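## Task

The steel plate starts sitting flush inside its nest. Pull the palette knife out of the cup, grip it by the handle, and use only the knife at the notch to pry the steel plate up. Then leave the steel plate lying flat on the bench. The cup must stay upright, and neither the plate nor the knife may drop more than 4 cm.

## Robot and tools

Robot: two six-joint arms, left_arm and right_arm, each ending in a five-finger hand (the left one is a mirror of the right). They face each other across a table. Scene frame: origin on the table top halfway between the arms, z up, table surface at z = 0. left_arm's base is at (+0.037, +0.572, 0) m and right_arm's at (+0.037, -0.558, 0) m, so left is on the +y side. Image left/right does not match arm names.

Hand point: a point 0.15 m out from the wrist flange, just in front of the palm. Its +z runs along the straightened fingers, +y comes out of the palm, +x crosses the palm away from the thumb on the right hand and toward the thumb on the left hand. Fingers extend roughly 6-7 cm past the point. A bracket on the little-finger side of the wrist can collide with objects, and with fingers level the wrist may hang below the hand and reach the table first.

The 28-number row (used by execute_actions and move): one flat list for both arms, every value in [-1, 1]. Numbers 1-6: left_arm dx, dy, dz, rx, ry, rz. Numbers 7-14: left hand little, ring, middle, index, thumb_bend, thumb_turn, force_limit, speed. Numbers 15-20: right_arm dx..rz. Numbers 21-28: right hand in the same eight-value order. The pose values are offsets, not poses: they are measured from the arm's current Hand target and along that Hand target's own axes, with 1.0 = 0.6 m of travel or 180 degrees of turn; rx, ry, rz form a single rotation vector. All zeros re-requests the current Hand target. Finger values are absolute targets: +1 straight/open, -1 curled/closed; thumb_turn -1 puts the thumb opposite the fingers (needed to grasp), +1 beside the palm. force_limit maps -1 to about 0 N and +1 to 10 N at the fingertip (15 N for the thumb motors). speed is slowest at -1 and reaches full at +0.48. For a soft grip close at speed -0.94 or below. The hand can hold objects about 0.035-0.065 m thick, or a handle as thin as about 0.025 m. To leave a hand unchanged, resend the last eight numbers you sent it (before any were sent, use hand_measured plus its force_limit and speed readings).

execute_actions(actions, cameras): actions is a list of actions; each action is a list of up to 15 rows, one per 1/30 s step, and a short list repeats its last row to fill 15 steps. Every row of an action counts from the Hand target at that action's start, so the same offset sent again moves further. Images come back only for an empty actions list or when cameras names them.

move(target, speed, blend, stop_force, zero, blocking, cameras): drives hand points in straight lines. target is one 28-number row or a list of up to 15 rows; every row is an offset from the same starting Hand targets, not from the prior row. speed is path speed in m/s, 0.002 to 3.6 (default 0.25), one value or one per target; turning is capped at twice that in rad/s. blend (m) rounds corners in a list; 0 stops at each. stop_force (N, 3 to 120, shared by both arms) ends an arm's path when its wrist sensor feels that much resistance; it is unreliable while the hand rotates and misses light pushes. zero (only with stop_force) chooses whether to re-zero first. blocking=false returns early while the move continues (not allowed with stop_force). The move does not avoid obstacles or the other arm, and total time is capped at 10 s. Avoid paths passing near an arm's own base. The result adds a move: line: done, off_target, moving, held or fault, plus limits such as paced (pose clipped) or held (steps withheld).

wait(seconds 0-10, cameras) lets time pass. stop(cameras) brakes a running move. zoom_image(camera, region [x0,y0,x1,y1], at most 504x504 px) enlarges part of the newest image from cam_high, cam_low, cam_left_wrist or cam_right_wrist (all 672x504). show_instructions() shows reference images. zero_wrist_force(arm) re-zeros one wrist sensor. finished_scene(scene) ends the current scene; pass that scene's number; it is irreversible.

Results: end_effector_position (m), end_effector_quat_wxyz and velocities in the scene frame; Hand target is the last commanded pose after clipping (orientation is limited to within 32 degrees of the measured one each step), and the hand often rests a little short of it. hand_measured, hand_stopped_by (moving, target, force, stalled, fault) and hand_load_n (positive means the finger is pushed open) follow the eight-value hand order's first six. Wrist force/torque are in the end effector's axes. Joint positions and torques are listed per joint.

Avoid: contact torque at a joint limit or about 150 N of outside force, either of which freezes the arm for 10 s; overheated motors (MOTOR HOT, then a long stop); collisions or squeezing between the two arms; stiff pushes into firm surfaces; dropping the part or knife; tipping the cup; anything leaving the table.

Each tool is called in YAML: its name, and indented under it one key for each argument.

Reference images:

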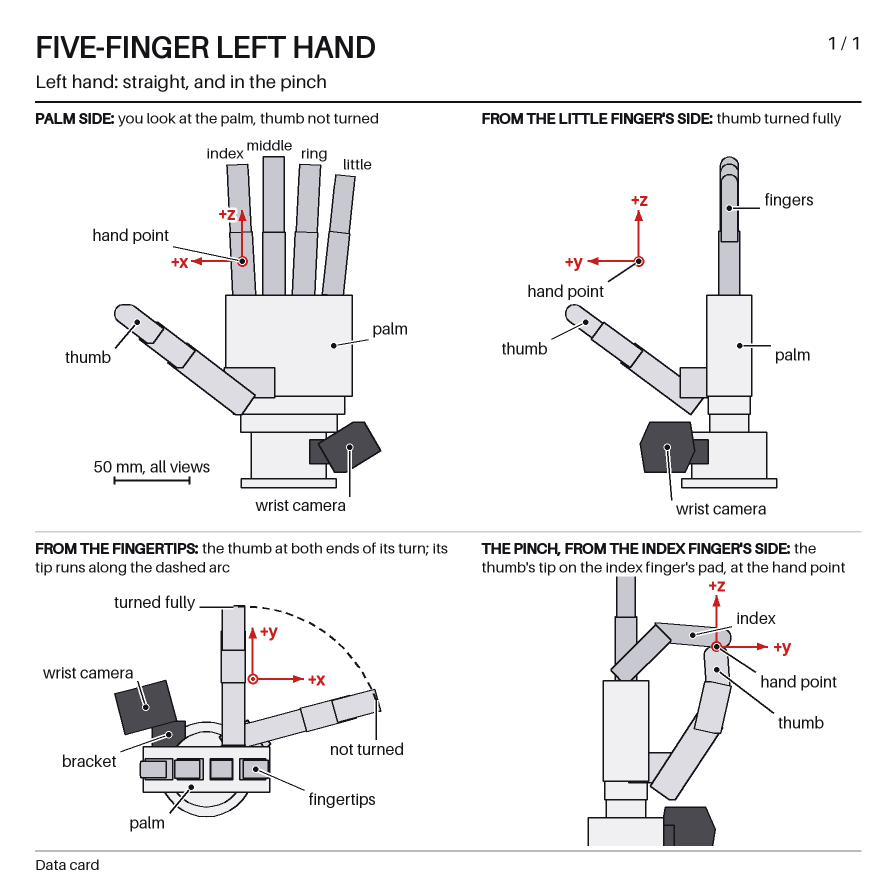

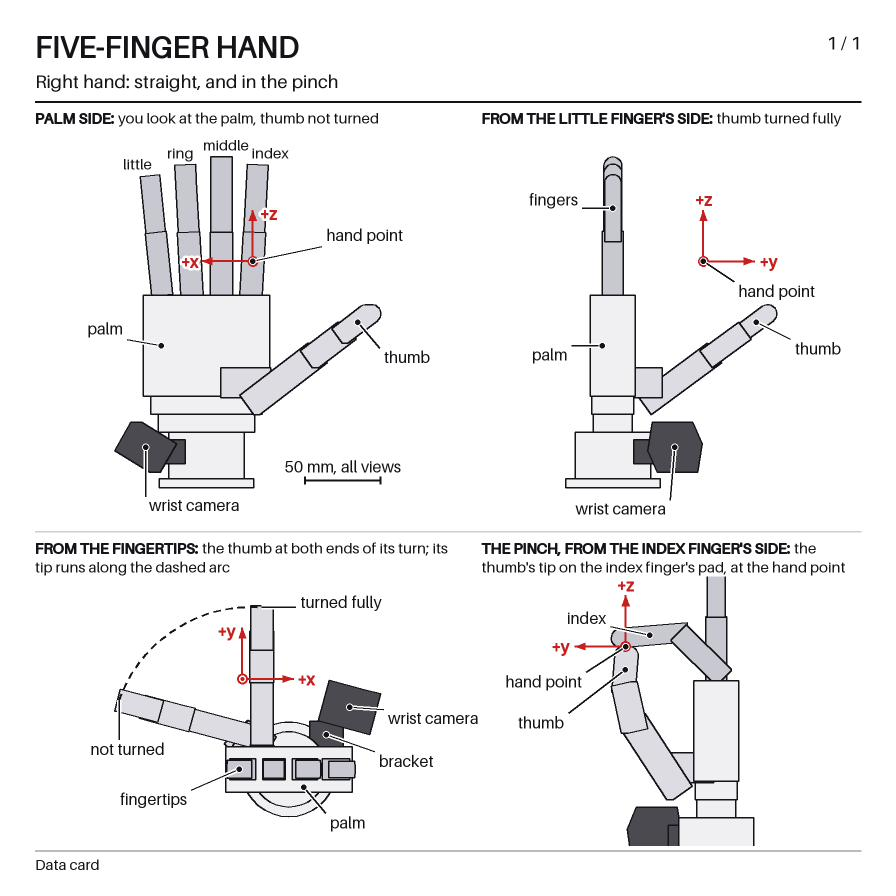

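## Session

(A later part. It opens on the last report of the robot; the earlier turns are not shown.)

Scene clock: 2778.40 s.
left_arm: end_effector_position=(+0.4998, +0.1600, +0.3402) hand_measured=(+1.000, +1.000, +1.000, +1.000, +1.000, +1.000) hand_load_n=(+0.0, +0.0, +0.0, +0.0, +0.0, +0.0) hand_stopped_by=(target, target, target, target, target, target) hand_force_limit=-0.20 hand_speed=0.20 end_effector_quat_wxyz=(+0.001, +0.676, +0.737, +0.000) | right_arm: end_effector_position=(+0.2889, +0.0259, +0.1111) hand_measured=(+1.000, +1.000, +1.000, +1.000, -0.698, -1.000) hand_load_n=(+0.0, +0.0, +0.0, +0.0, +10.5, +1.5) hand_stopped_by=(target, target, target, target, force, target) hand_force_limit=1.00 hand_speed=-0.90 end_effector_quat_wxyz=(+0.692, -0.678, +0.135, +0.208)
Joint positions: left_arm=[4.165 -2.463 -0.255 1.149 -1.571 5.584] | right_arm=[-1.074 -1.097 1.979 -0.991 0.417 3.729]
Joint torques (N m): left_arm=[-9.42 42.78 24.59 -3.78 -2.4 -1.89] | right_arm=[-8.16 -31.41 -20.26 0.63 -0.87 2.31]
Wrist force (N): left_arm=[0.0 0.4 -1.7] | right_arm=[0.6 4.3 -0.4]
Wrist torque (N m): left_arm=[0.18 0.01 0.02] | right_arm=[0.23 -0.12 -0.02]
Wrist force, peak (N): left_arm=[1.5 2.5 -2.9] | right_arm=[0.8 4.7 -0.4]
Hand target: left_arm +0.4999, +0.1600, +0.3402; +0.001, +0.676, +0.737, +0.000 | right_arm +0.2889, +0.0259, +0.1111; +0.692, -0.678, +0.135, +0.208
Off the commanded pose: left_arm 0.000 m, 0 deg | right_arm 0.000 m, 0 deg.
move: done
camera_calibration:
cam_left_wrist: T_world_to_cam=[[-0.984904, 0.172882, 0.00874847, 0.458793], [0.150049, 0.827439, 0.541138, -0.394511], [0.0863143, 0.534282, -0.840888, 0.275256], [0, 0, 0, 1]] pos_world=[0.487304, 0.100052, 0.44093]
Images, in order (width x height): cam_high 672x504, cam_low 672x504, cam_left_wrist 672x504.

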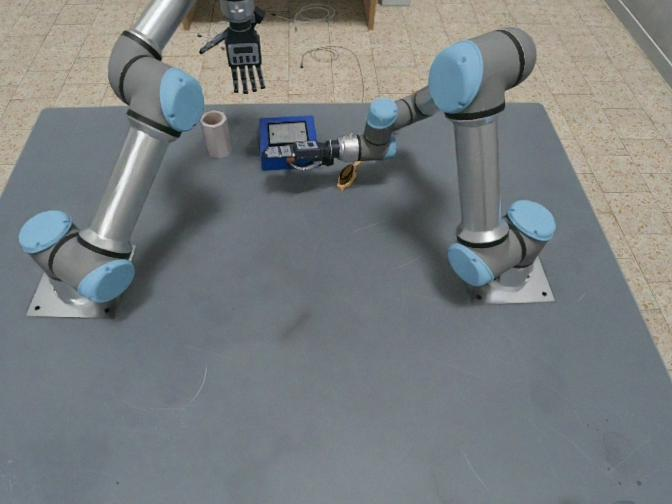

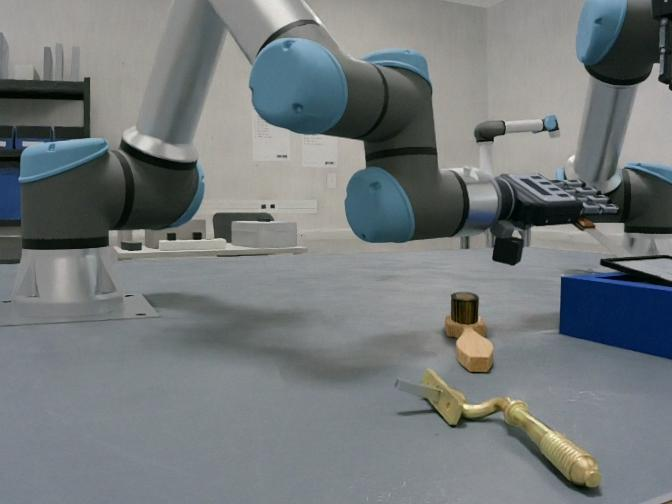

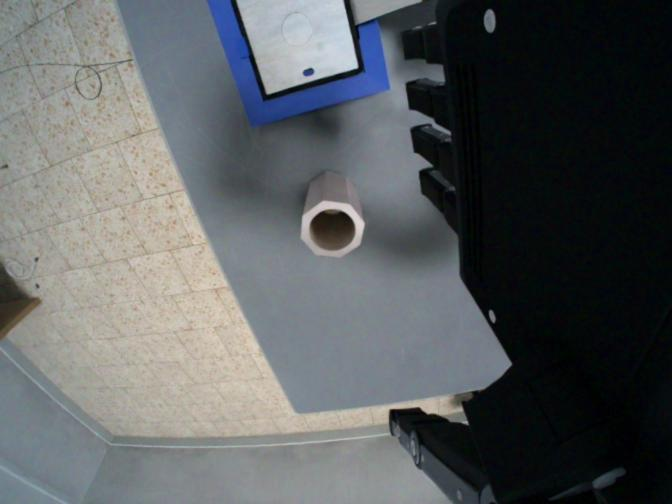

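move:
  target: [-0.173,0.1622,0.2,0,0,0,1,1,1,1,1,1,-0.2,0.2,0,0,0,0,0,0,1,1,1,1,-1.0,-1,1.0,-0.9]
  speed: 0.15
  cameras: ["cam_high","cam_left_wrist"]

Scene clock: 2812.80 s.
left_arm: end_effector_position=(+0.6048, +0.0660, +0.2198) hand_measured=(+1.000, +1.000, +1.000, +1.000, +1.000, +1.000) hand_load_n=(+0.0, +0.0, +0.0, +0.0, +0.0, +0.0) hand_stopped_by=(target, target, target, target, target, target) hand_force_limit=-0.20 hand_speed=0.20 end_effector_quat_wxyz=(+0.142, +0.697, +0.703, +0.004) | right_arm: end_effector_position=(+0.2889, +0.0259, +0.1111) hand_measured=(+1.000, +1.000, +1.000, +1.000, -0.698, -1.000) hand_load_n=(+0.0, +0.0, +0.0, +0.0, +10.5, +1.5) hand_stopped_by=(target, target, target, target, force, target) hand_force_limit=1.00 hand_speed=-0.90 end_effector_quat_wxyz=(+0.692, -0.678, +0.135, +0.208)
Joint positions: left_arm=[4.158 -2.724 -0.035 1.47 -1.532 5.649] | right_arm=[-1.074 -1.097 1.979 -0.991 0.417 3.729]
Joint torques (N m): left_arm=[2.87 50.03 24.68 -0.26 2.62 -0.47] | right_arm=[-6.7 -32.48 -18.62 0.15 -0.8 2.37]
Wrist force (N): left_arm=[0.0 -0.3 -1.6] | right_arm=[0.5 4.1 -0.6]
Wrist torque (N m): left_arm=[0.12 0.05 -0.08] | right_arm=[0.18 -0.10 -0.04]
Wrist force, peak (N): left_arm=[0.6 0.2 -2.1] | right_arm=[0.4 4.6 -0.4]
Hand target: left_arm +0.6059, +0.0649, +0.2204; +0.001, +0.676, +0.737, +0.000 | right_arm +0.2889, +0.0259, +0.1111; +0.692, -0.678, +0.135, +0.208
Off the commanded pose: left_arm 0.002 m, 17 deg | right_arm 0.000 m, 0 deg.
elbow stopped short (left arm): the move would have taken joint 3 (elbow) straighter than the controller allows.
move: off_target (left_arm)
camera_calibration:
cam_left_wrist: T_world_to_cam=[[-0.944966, 0.226256, -0.236322, 0.605753], [0.115144, 0.906102, 0.40709, -0.221916], [0.306238, 0.357475, -0.882287, 0.102904], [0, 0, 0, 1]] pos_world=[0.566455, 0.0272376, 0.324284]
Images, in order (width x height): cam_high 672x504, cam_left_wrist 672x504.

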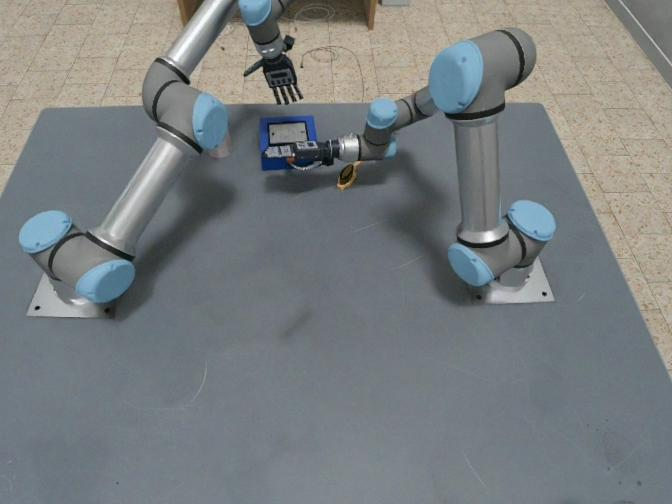

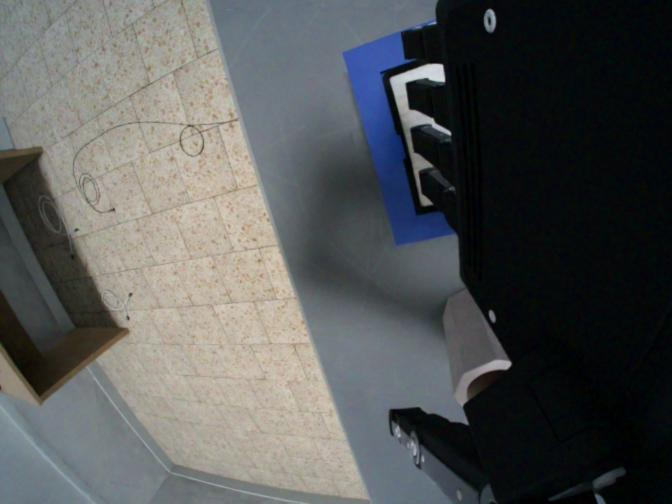

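move:
  target: [0.0552,-0.0553,0.034,-0.087,-0.109,-0.0151,1,1,1,1,1,1,-0.2,0.2,0,0,0,0,0,0,1,1,1,1,-1.0,-1,1.0,-0.9]
  speed: 0.15
  cameras: ["cam_high","cam_left_wrist"]

Scene clock: 2841.13 s.
left_arm: end_effector_position=(+0.5700, +0.0950, +0.1999) hand_measured=(+1.000, +1.000, +1.000, +1.000, +1.000, +1.000) hand_load_n=(+0.0, +0.0, +0.0, +0.0, +0.0, +0.0) hand_stopped_by=(target, target, target, target, target, target) hand_force_limit=-0.20 hand_speed=0.20 end_effector_quat_wxyz=(+0.217, +0.642, +0.735, -0.015) | right_arm: end_effector_position=(+0.2889, +0.0259, +0.1111) hand_measured=(+1.000, +1.000, +1.000, +1.000, -0.698, -1.000) hand_load_n=(+0.0, +0.0, +0.0, +0.0, +10.5, +1.5) hand_stopped_by=(target, target, target, target, force, target) hand_force_limit=1.00 hand_speed=-0.90 end_effector_quat_wxyz=(+0.692, -0.678, +0.135, +0.208)
Joint positions: left_arm=[4.172 -2.293 -0.895 2.05 -1.494 5.526] | right_arm=[-1.074 -1.097 1.979 -0.991 0.417 3.729]
Joint torques (N m): left_arm=[10.23 66.47 12.64 0.18 2.59 1.85] | right_arm=[-5.71 -31.46 -16.54 0.05 -0.91 2.18]
Wrist force (N): left_arm=[0.7 0.1 -1.4] | right_arm=[0.5 4.2 -0.5]
Wrist torque (N m): left_arm=[0.16 -0.05 -0.02] | right_arm=[0.22 -0.11 -0.03]
Wrist force, peak (N): left_arm=[0.6 0.0 -2.2] | right_arm=[0.4 4.7 -0.6]
Hand target: left_arm +0.5700, +0.0950, +0.1999; +0.217, +0.642, +0.735, -0.015 | right_arm +0.2889, +0.0259, +0.1111; +0.692, -0.678, +0.135, +0.208
Off the commanded pose: left_arm 0.000 m, 0 deg | right_arm 0.000 m, 0 deg.
move: done
camera_calibration:
cam_left_wrist: T_world_to_cam=[[-0.942173, 0.075128, -0.326599, 0.592313], [-0.017933, 0.96185, 0.272989, -0.13872], [0.334648, 0.26306, -0.904881, 0.0830138], [0, 0, 0, 1]] pos_world=[0.527793, 0.0670908, 0.306435]
Images, in order (width x height): cam_high 672x504, cam_left_wrist 672x504.

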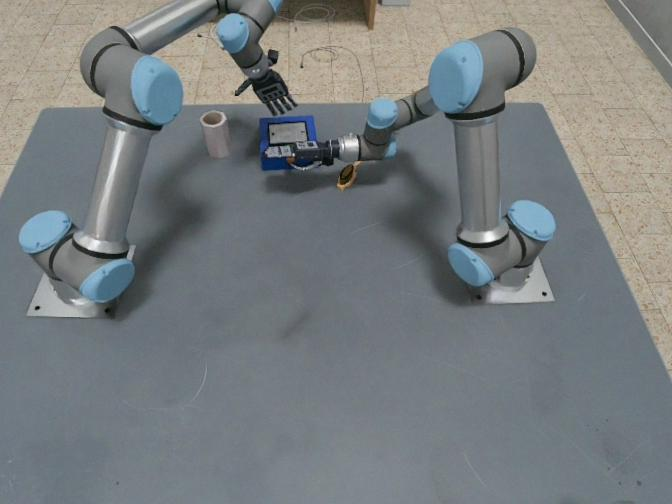

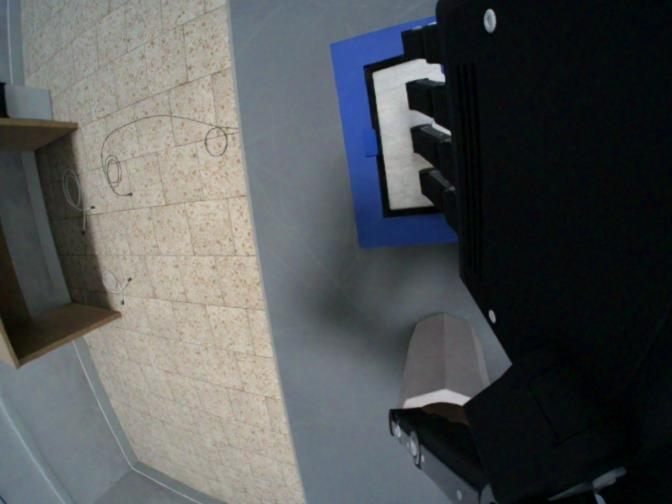

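move:
  target: [0.0451,-0.0342,0.1206,0,0,0,1,1,1,1,1,1,-0.2,0.2,0,0,0,0,0,0,1,1,1,1,-1.0,-1,1.0,-0.9]
  speed: 0.025
  stop_force: 5
  cameras: ["cam_high","cam_low","cam_left_wrist"]

zoom_image:
  camera: "cam_high"
  region: [220, 70, 360, 180]

Scene clock: 2855.93 s.
left_arm: end_effector_position=(+0.5700, +0.0950, +0.1429) hand_measured=(+1.000, +1.000, +1.000, +1.000, +1.000, +1.000) hand_load_n=(+0.0, +0.0, +0.0, +0.0, -0.5, +0.0) hand_stopped_by=(target, target, target, target, target, target) hand_force_limit=-0.20 hand_speed=0.20 end_effector_quat_wxyz=(+0.217, +0.642, +0.735, -0.015) | right_arm: end_effector_position=(+0.2889, +0.0259, +0.1111) hand_measured=(+1.000, +1.000, +1.000, +1.000, -0.698, -1.000) hand_load_n=(+0.0, +0.0, +0.0, +0.0, +11.0, +2.0) hand_stopped_by=(target, target, target, target, force, target) hand_force_limit=1.00 hand_speed=-0.90 end_effector_quat_wxyz=(+0.692, -0.678, +0.135, +0.208)
Joint positions: left_arm=[4.172 -2.312 -1.009 2.183 -1.494 5.526] | right_arm=[-1.074 -1.097 1.979 -0.991 0.417 3.729]
Joint torques (N m): left_arm=[10.69 62.92 24.52 -2.42 1.87 1.38] | right_arm=[-6.1 -32.34 -17.7 -0.23 -0.69 2.14]
Wrist force (N): left_arm=[-1.2 0.6 -7.2] | right_arm=[0.6 4.4 -0.6]
Wrist torque (N m): left_arm=[0.49 -0.09 -0.15] | right_arm=[0.19 -0.09 -0.04]
Wrist force, peak (N): left_arm=[-3.9 1.1 -19.1] | right_arm=[3.6 5.4 -0.9]
Hand target: left_arm +0.5700, +0.0950, +0.1429; +0.217, +0.642, +0.735, -0.015 (not the last commanded pose) | right_arm +0.2889, +0.0259, +0.1111; +0.692, -0.678, +0.135, +0.208
Off the commanded pose: left_arm 0.023 m, 0 deg | right_arm 0.000 m, 0 deg.
move: contact (left_arm)
camera_calibration:
cam_left_wrist: T_world_to_cam=[[-0.942141, 0.0751513, -0.326685, 0.573794], [-0.0179341, 0.96185, 0.272988, -0.123157], [0.334737, 0.263052, -0.904851, 0.0313481], [0, 0, 0, 1]] pos_world=[0.527893, 0.0670908, 0.249435]
Images, in order (width x height): cam_high 672x504, cam_low 672x504, cam_left_wrist 672x504.

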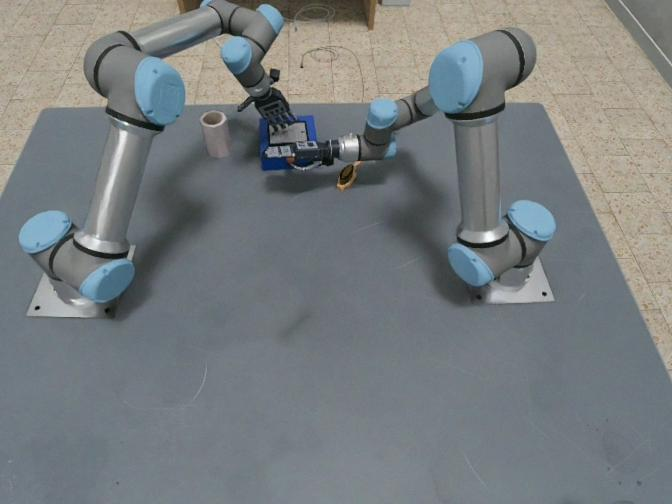

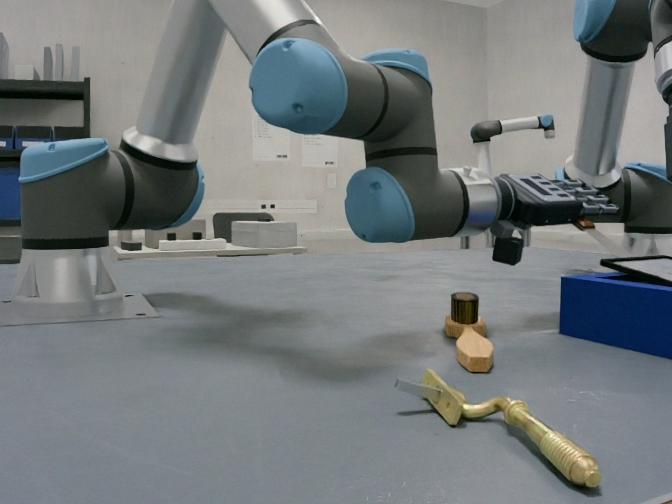

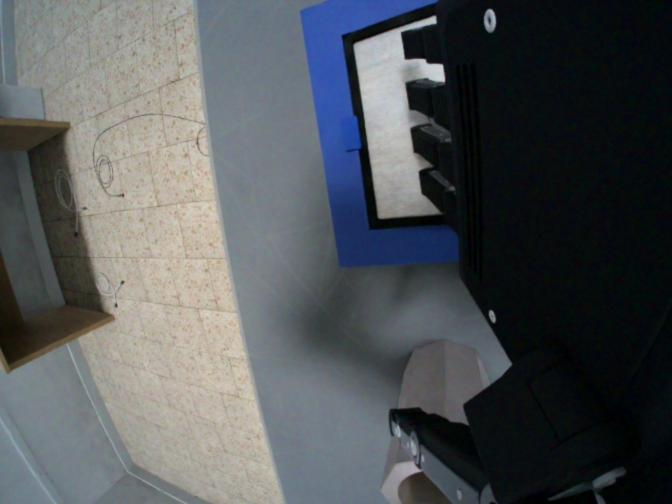

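Scaled by 3.600 from the camera's 672x504 image, which has a finer 960x720 frame.

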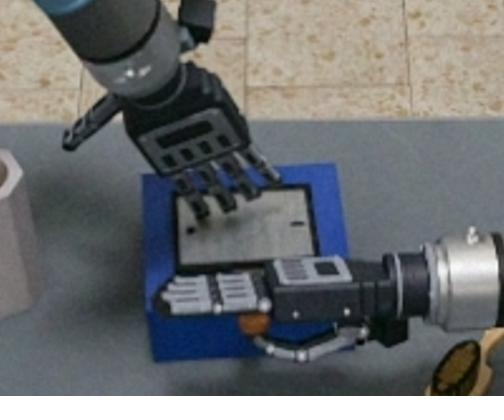

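move:
  target: [0.0028,-0.0021,0.0075,0,0,0,1,1,1,1,1,1,-0.2,0.2,0,0,0,0,0,0,1,1,1,1,-1.0,-1,1.0,-0.9]
  speed: 0.008
  stop_force: 4

Scene clock: 2867.43 s.
left_arm: end_effector_position=(+0.5701, +0.0950, +0.1426) hand_measured=(+1.000, +1.000, +1.000, +1.000, +1.000, +1.000) hand_load_n=(+0.0, +0.0, +0.0, -0.5, +0.0, +0.0) hand_stopped_by=(target, target, target, target, target, target) hand_force_limit=-0.20 hand_speed=0.20 end_effector_quat_wxyz=(+0.217, +0.642, +0.735, -0.015) | right_arm: end_effector_position=(+0.2889, +0.0259, +0.1111) hand_measured=(+1.000, +1.000, +1.000, +1.000, -0.698, -1.000) hand_load_n=(+0.0, -0.5, +0.0, +0.0, +11.0, +1.5) hand_stopped_by=(target, target, target, target, force, target) hand_force_limit=1.00 hand_speed=-0.90 end_effector_quat_wxyz=(+0.692, -0.678, +0.135, +0.208)
Joint positions: left_arm=[4.172 -2.312 -1.01 2.184 -1.494 5.526] | right_arm=[-1.074 -1.097 1.979 -0.991 0.417 3.729]
Joint torques (N m): left_arm=[10.99 48.4 24.2 -1.99 1.85 -0.12] | right_arm=[-4.84 -31.11 -17.19 -0.14 -0.67 2.11]
Wrist force (N): left_arm=[-1.7 0.4 -10.4] | right_arm=[1.3 4.7 -0.5]
Wrist torque (N m): left_arm=[0.66 -0.08 -0.17] | right_arm=[0.18 -0.10 0.01]
Wrist force, peak (N): left_arm=[-2.4 1.0 -13.8] | right_arm=[2.0 5.2 -0.6]
Hand target: left_arm +0.5701, +0.0950, +0.1426; +0.217, +0.642, +0.735, -0.015 (not the last commanded pose) | right_arm +0.2889, +0.0259, +0.1111; +0.692, -0.678, +0.135, +0.208
Off the commanded pose: left_arm 0.005 m, 0 deg | right_arm 0.000 m, 0 deg.
move: contact (left_arm)

move:
  target: [0,-0.01442,-0.00408,0,0,0,1,1,1,1,1,1,-0.2,0.2,-0.01324,0.00704,0.0001,0,0,0,1,1,1,1,-1.0,-1,1.0,-0.9]
  speed: 0.012
  cameras: ["cam_high","cam_low","cam_left_wrist"]

zoom_image:
  camera: "cam_high"
  region: [220, 70, 360, 180]

zoom_image:
  camera: "cam_low"
  region: [552, 220, 672, 310]

Scene clock: 2882.87 s.
left_arm: end_effector_position=(+0.5612, +0.0942, +0.1426) hand_measured=(+1.000, +1.000, +1.000, +1.000, +1.000, +1.000) hand_load_n=(+0.0, +0.0, +0.0, -5.5, +0.0, +0.0) hand_stopped_by=(target, target, target, target, target, target) hand_force_limit=-0.20 hand_speed=0.20 end_effector_quat_wxyz=(+0.217, +0.642, +0.735, -0.015) | right_arm: end_effector_position=(+0.2800, +0.0251, +0.1110) hand_measured=(+1.000, +1.000, +1.000, +1.000, -0.698, -1.000) hand_load_n=(+0.0, +0.0, +0.0, +0.0, +11.0, +1.5) hand_stopped_by=(target, target, target, target, force, target) hand_force_limit=1.00 hand_speed=-0.90 end_effector_quat_wxyz=(+0.692, -0.678, +0.135, +0.208)
Joint positions: left_arm=[4.162 -2.297 -1.036 2.195 -1.498 5.517] | right_arm=[-1.066 -1.108 1.999 -0.998 0.426 3.727]
Joint torques (N m): left_arm=[-8.61 62.23 10.14 -0.1 -1.7 -2.13] | right_arm=[10.74 -49.02 -5.92 -3.44 1.81 -3.28]
Wrist force (N): left_arm=[-1.0 3.4 -6.4] | right_arm=[2.4 4.7 -0.6]
Wrist torque (N m): left_arm=[0.22 -0.15 -0.02] | right_arm=[0.19 -0.09 0.16]
Wrist force, peak (N): left_arm=[-1.5 0.4 -10.9] | right_arm=[2.5 4.9 -1.1]
Hand target: left_arm +0.5611, +0.0942, +0.1426; +0.217, +0.642, +0.735, -0.015 | right_arm +0.2800, +0.0251, +0.1110; +0.692, -0.678, +0.135, +0.208
Off the commanded pose: left_arm 0.000 m, 0 deg | right_arm 0.000 m, 0 deg.
move: done
camera_calibration:
cam_left_wrist: T_world_to_cam=[[-0.942062, 0.0750545, -0.326933, 0.565391], [-0.018063, 0.961882, 0.272869, -0.122467], [0.334951, 0.262965, -0.904797, 0.0341213], [0, 0, 0, 1]] pos_world=[0.518993, 0.066391, 0.249135]
Images, in order (width x height): cam_high 672x504, cam_low 672x504, cam_left_wrist 672x504.

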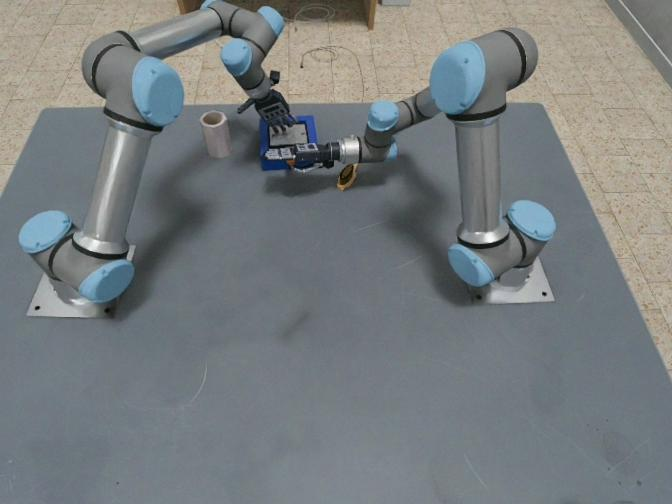

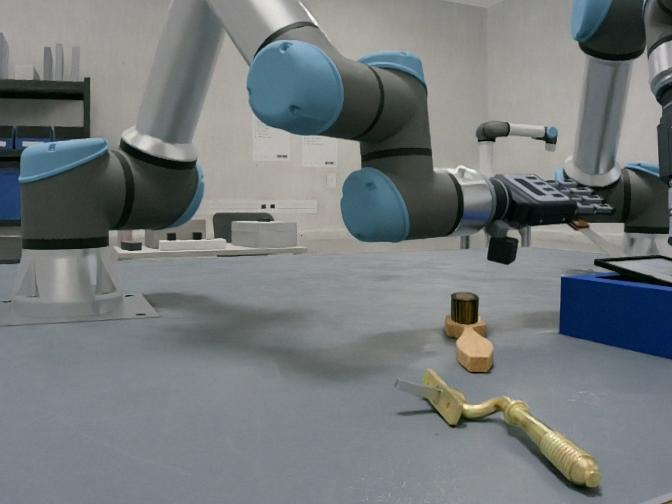

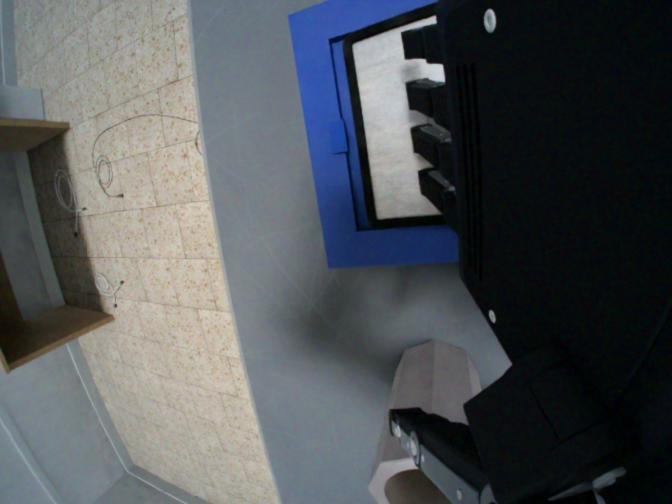

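Scaled by 3.600 from the camera's 672x504 image, which has a finer 960x720 frame.

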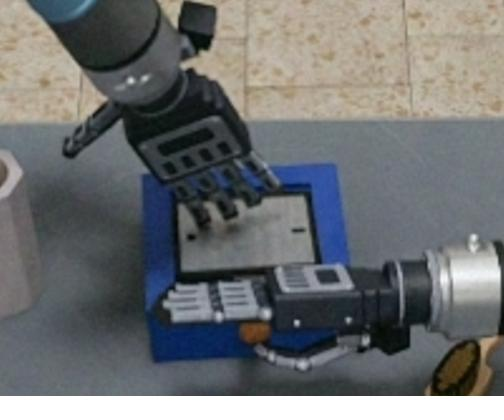

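Scaled by 4.200 from the camera's 672x504 image, which has a finer 960x720 frame.

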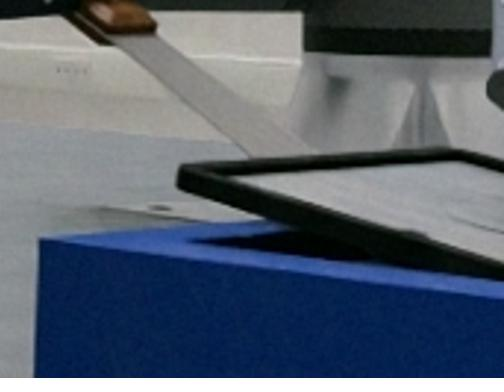

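move:
  target: [0,-0.01603,-0.00454,0,0,0,1,1,1,1,1,1,-0.2,0.2,-0.01471,0.00782,0.0001,0,0,0,1,1,1,1,-1.0,-1,1.0,-0.9]
  speed: 0.012
  cameras: ["cam_high","cam_low","cam_left_wrist"]

zoom_image:
  camera: "cam_high"
  region: [220, 70, 360, 180]

zoom_image:
  camera: "cam_low"
  region: [552, 220, 672, 310]

Scene clock: 2890.57 s.
left_arm: end_effector_position=(+0.5512, +0.0934, +0.1426) hand_measured=(+1.000, +1.000, +1.000, +1.000, +1.000, +1.000) hand_load_n=(+0.0, +0.0, +0.0, -6.5, +0.0, +0.0) hand_stopped_by=(target, target, target, target, target, target) hand_force_limit=-0.20 hand_speed=0.20 end_effector_quat_wxyz=(+0.217, +0.642, +0.735, -0.015) | right_arm: end_effector_position=(+0.2701, +0.0242, +0.1110) hand_measured=(+1.000, +1.000, +1.000, +1.000, -0.698, -1.000) hand_load_n=(+0.0, +0.0, +0.0, +0.0, +11.0, +2.0) hand_stopped_by=(target, target, target, target, force, target) hand_force_limit=1.00 hand_speed=-0.90 end_effector_quat_wxyz=(+0.692, -0.678, +0.135, +0.208)
Joint positions: left_arm=[4.151 -2.28 -1.064 2.208 -1.503 5.507] | right_arm=[-1.056 -1.121 2.021 -1.005 0.435 3.724]
Joint torques (N m): left_arm=[-8.92 60.22 8 -0.49 -1.55 -2.26] | right_arm=[11.67 -46.62 -6.02 -3.67 1.71 -3.27]
Wrist force (N): left_arm=[-0.8 3.9 -6.1] | right_arm=[2.0 4.4 -1.0]
Wrist torque (N m): left_arm=[0.22 -0.15 0.01] | right_arm=[0.17 -0.07 0.14]
Wrist force, peak (N): left_arm=[-1.3 4.0 -6.8] | right_arm=[2.5 5.0 -0.9]
Hand target: left_arm +0.5512, +0.0934, +0.1426; +0.217, +0.642, +0.735, -0.015 | right_arm +0.2700, +0.0242, +0.1110; +0.692, -0.678, +0.135, +0.208
Off the commanded pose: left_arm 0.000 m, 0 deg | right_arm 0.000 m, 0 deg.
move: done
camera_calibration:
cam_left_wrist: T_world_to_cam=[[-0.942062, 0.0750545, -0.326933, 0.556038], [-0.018063, 0.961882, 0.272869, -0.121782], [0.334951, 0.262965, -0.904797, 0.0377075], [0, 0, 0, 1]] pos_world=[0.508993, 0.065491, 0.249135]
Images, in order (width x height): cam_high 672x504, cam_low 672x504, cam_left_wrist 672x504.

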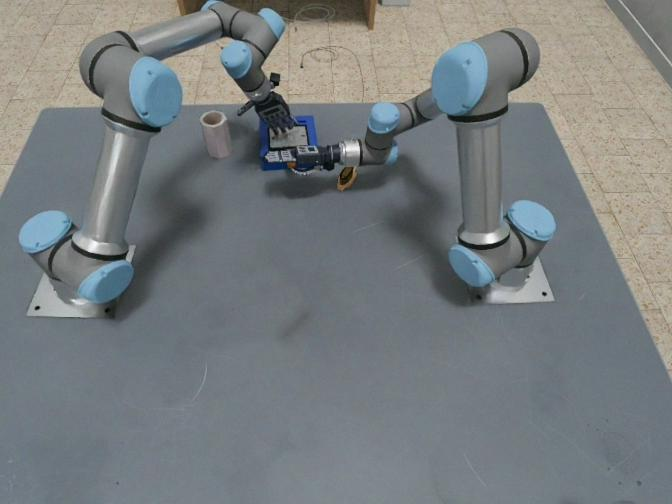

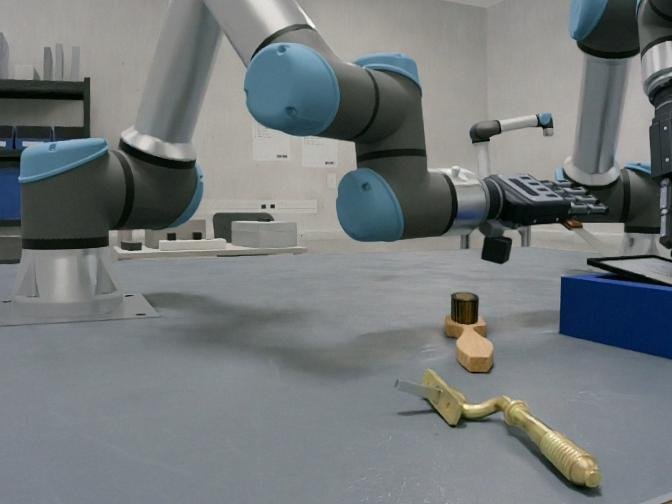

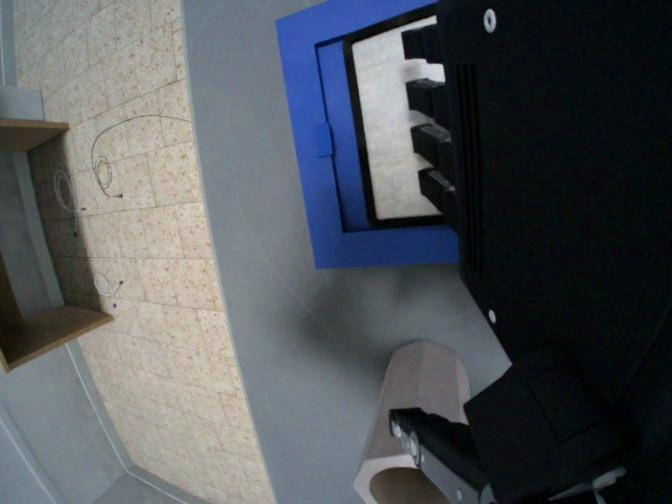

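Scaled by 3.600 from the camera's 672x504 image, which has a finer 960x720 frame.

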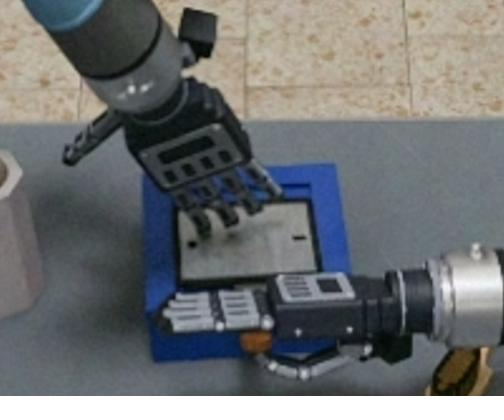

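Scaled by 4.200 from the camera's 672x504 image, which has a finer 960x720 frame.

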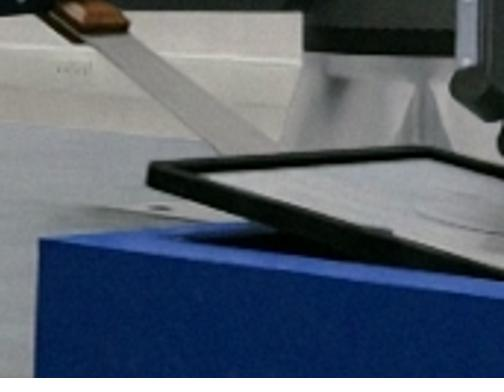

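move:
  target:
    - [-0.0282,0.0214,-0.0754,0,0,0,1,1,1,1,1,1,-0.2,0.2,0,0,0,0,0,0,1,1,1,1,-1.0,-1,1.0,-0.9]
    - [-0.0282,0.0214,-0.0754,0,0,0,1,1,1,1,1,1,-0.2,0.2,0.00791,0.02958,0,0,0,-0.02778,1,1,1,1,-1.0,-1,1.0,-0.9]
    - [-0.0282,0.0214,-0.0754,0,0,0,1,1,1,1,1,1,-0.2,0.2,0.01837,0.05835,0,0,0,-0.05556,1,1,1,1,-1.0,-1,1.0,-0.9]
  speed: [0.05,0.02,0.02]
  blend: [0,0.005,0]
  cameras: ["cam_high","cam_low","cam_left_wrist"]

zoom_image:
  camera: "cam_low"
  region: [552, 220, 672, 310]

zoom_image:
  camera: "cam_left_wrist"
  region: [260, 0, 460, 220]

Scene clock: 3048.97 s.
left_arm: end_effector_position=(+0.5511, +0.0934, +0.1926) hand_measured=(+1.000, +1.000, +1.000, +1.000, +1.000, +1.000) hand_load_n=(+0.0, +0.0, +0.0, +0.0, +0.0, +0.0) hand_stopped_by=(target, target, target, target, target, target) hand_force_limit=-0.20 hand_speed=0.20 end_effector_quat_wxyz=(+0.217, +0.642, +0.735, -0.015) | right_arm: end_effector_position=(+0.2632, +0.0251, +0.0750) hand_measured=(+1.000, +1.000, +1.000, +1.000, -0.698, -1.000) hand_load_n=(+0.0, +0.0, +0.0, +0.0, +10.5, +1.5) hand_stopped_by=(target, target, target, target, force, target) hand_force_limit=1.00 hand_speed=-0.90 end_effector_quat_wxyz=(+0.708, -0.687, +0.075, +0.147)
Joint positions: left_arm=[4.151 -2.26 -0.969 2.093 -1.503 5.507] | right_arm=[-1.04 -1.078 2.06 -1.083 0.451 3.546]
Joint torques (N m): left_arm=[-8.88 54.89 26.13 -2.65 -1.64 -1.94] | right_arm=[11.89 -24.64 -3.99 -3.47 1.51 -3.21]
Wrist force (N): left_arm=[0.7 -0.3 -1.8] | right_arm=[1.1 3.8 -0.2]
Wrist torque (N m): left_arm=[0.15 -0.09 0.08] | right_arm=[0.13 -0.07 0.05]
Wrist force, peak (N): left_arm=[-1.0 4.3 -6.3] | right_arm=[1.9 4.9 -1.1]
Hand target: left_arm +0.5511, +0.0934, +0.1926; +0.217, +0.642, +0.735, -0.015 | right_arm +0.2632, +0.0251, +0.0750; +0.708, -0.687, +0.075, +0.146
Off the commanded pose: left_arm 0.000 m, 0 deg | right_arm 0.000 m, 0 deg.
move: done
camera_calibration:
cam_left_wrist: T_world_to_cam=[[-0.942062, 0.0750545, -0.326933, 0.57229], [-0.018063, 0.961882, 0.272869, -0.135427], [0.334951, 0.262965, -0.904797, 0.0829808], [0, 0, 0, 1]] pos_world=[0.508893, 0.065491, 0.299135]
Images, in order (width x height): cam_high 672x504, cam_low 672x504, cam_left_wrist 672x504.

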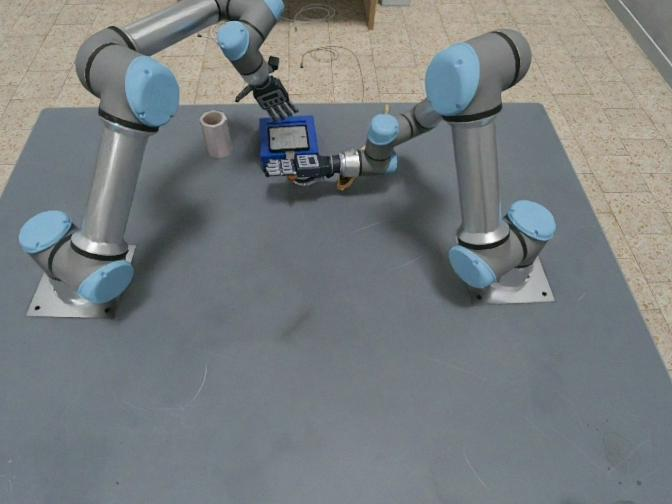

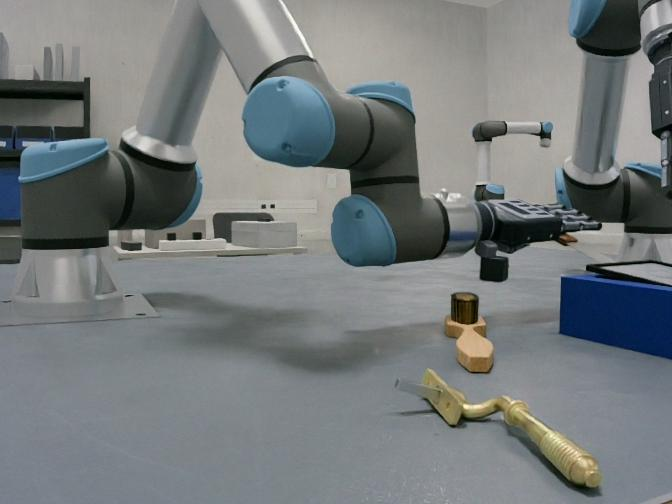

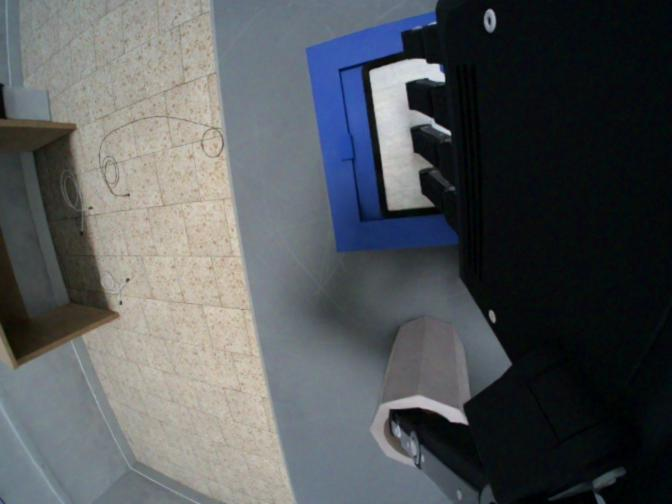

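Scaled by 4.200 from the camera's 672x504 image, which has a finer 960x720 frame.

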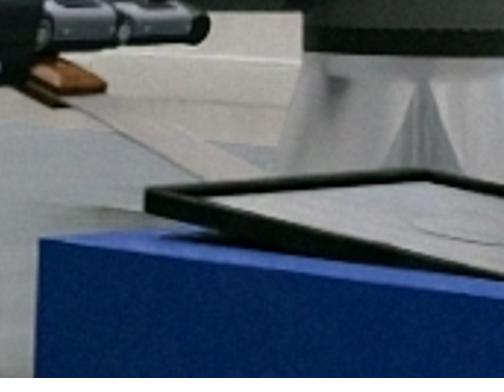

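Scaled by 2.291 from the camera's 672x504 image, which has a finer 960x720 frame.

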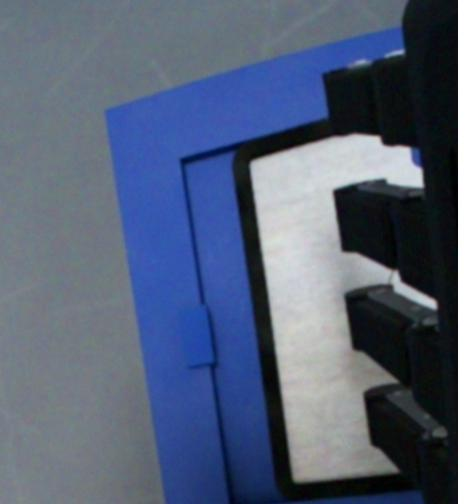

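move:
  target: [0,0,0,0,0,0,1,1,1,1,1,1,-0.2,0.2,-0.0667,0,0,0,0,0,1,1,1,1,-1.0,-1,1.0,-0.9]
  speed: 0.03
  cameras: ["cam_high","cam_low","cam_left_wrist"]

zoom_image:
  camera: "cam_low"
  region: [552, 220, 672, 310]

zoom_image:
  camera: "cam_high"
  region: [220, 70, 360, 180]

Scene clock: 3064.43 s.
left_arm: end_effector_position=(+0.5511, +0.0934, +0.1926) hand_measured=(+1.000, +1.000, +1.000, +1.000, +1.000, +1.000) hand_load_n=(+0.0, +0.5, +0.0, +0.0, +0.0, +0.0) hand_stopped_by=(target, target, target, target, target, target) hand_force_limit=-0.20 hand_speed=0.20 end_effector_quat_wxyz=(+0.217, +0.642, +0.735, -0.015) | right_arm: end_effector_position=(+0.2255, +0.0210, +0.0872) hand_measured=(+1.000, +1.000, +1.000, +1.000, -0.698, -1.000) hand_load_n=(+0.0, -0.5, +0.0, +0.0, +10.0, +1.0) hand_stopped_by=(target, target, target, target, force, target) hand_force_limit=1.00 hand_speed=-0.90 end_effector_quat_wxyz=(+0.708, -0.687, +0.075, +0.146)
Joint positions: left_arm=[4.151 -2.26 -0.969 2.093 -1.503 5.507] | right_arm=[-1 -1.149 2.134 -1.079 0.492 3.537]
Joint torques (N m): left_arm=[-8.4 44.42 26.28 -2.73 -1.66 -1.79] | right_arm=[11.48 -43.9 -4.2 1.71 1.52 -3.06]
Wrist force (N): left_arm=[0.5 -0.3 -1.6] | right_arm=[0.7 2.8 -0.3]
Wrist torque (N m): left_arm=[0.13 -0.06 0.07] | right_arm=[0.15 -0.11 -0.11]
Wrist force, peak (N): left_arm=[0.9 0.0 -2.0] | right_arm=[1.6 4.0 -0.1]
Hand target: left_arm +0.5511, +0.0934, +0.1926; +0.217, +0.642, +0.735, -0.015 | right_arm +0.2254, +0.0210, +0.0873; +0.708, -0.687, +0.075, +0.146
Off the commanded pose: left_arm 0.000 m, 0 deg | right_arm 0.000 m, 0 deg.
move: done
camera_calibration:
cam_left_wrist: T_world_to_cam=[[-0.942062, 0.0750545, -0.326933, 0.57229], [-0.018063, 0.961882, 0.272869, -0.135427], [0.334951, 0.262965, -0.904797, 0.0829808], [0, 0, 0, 1]] pos_world=[0.508893, 0.065491, 0.299135]
Images, in order (width x height): cam_high 672x504, cam_low 672x504, cam_left_wrist 672x504.

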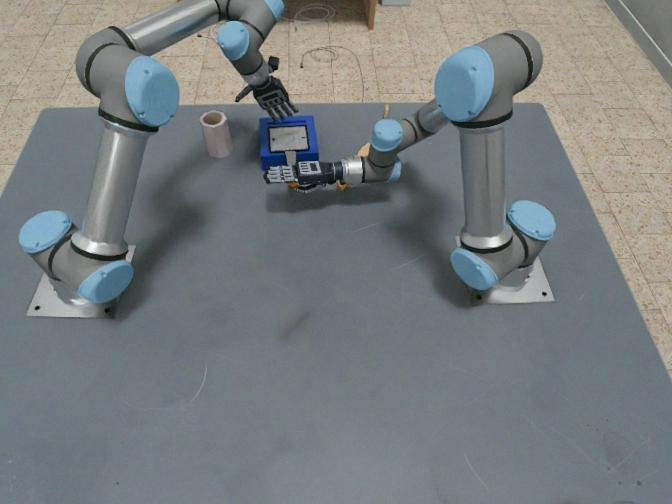

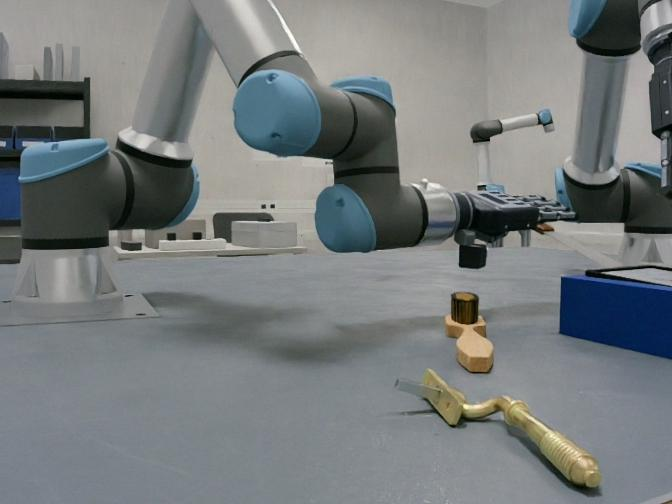

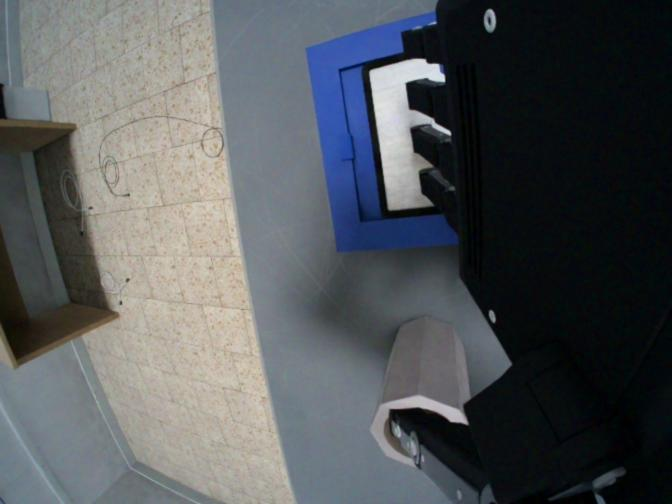

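Scaled by 4.200 from the camera's 672x504 image, which has a finer 960x720 frame.

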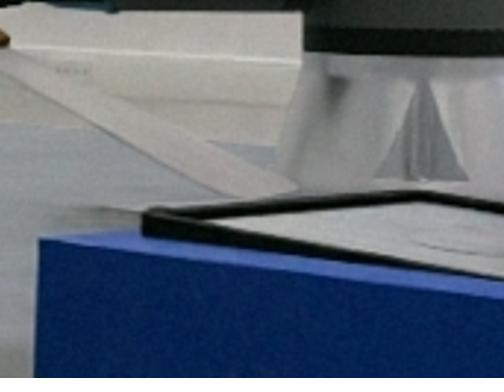

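Scaled by 3.600 from the camera's 672x504 image, which has a finer 960x720 frame.

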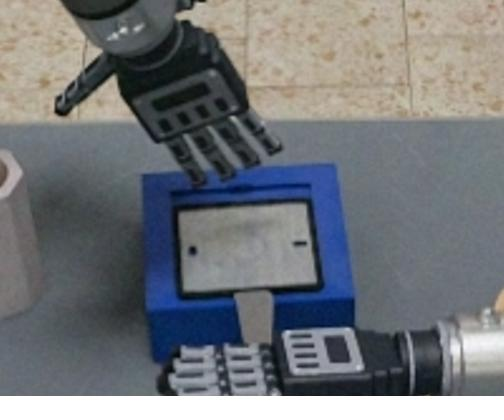

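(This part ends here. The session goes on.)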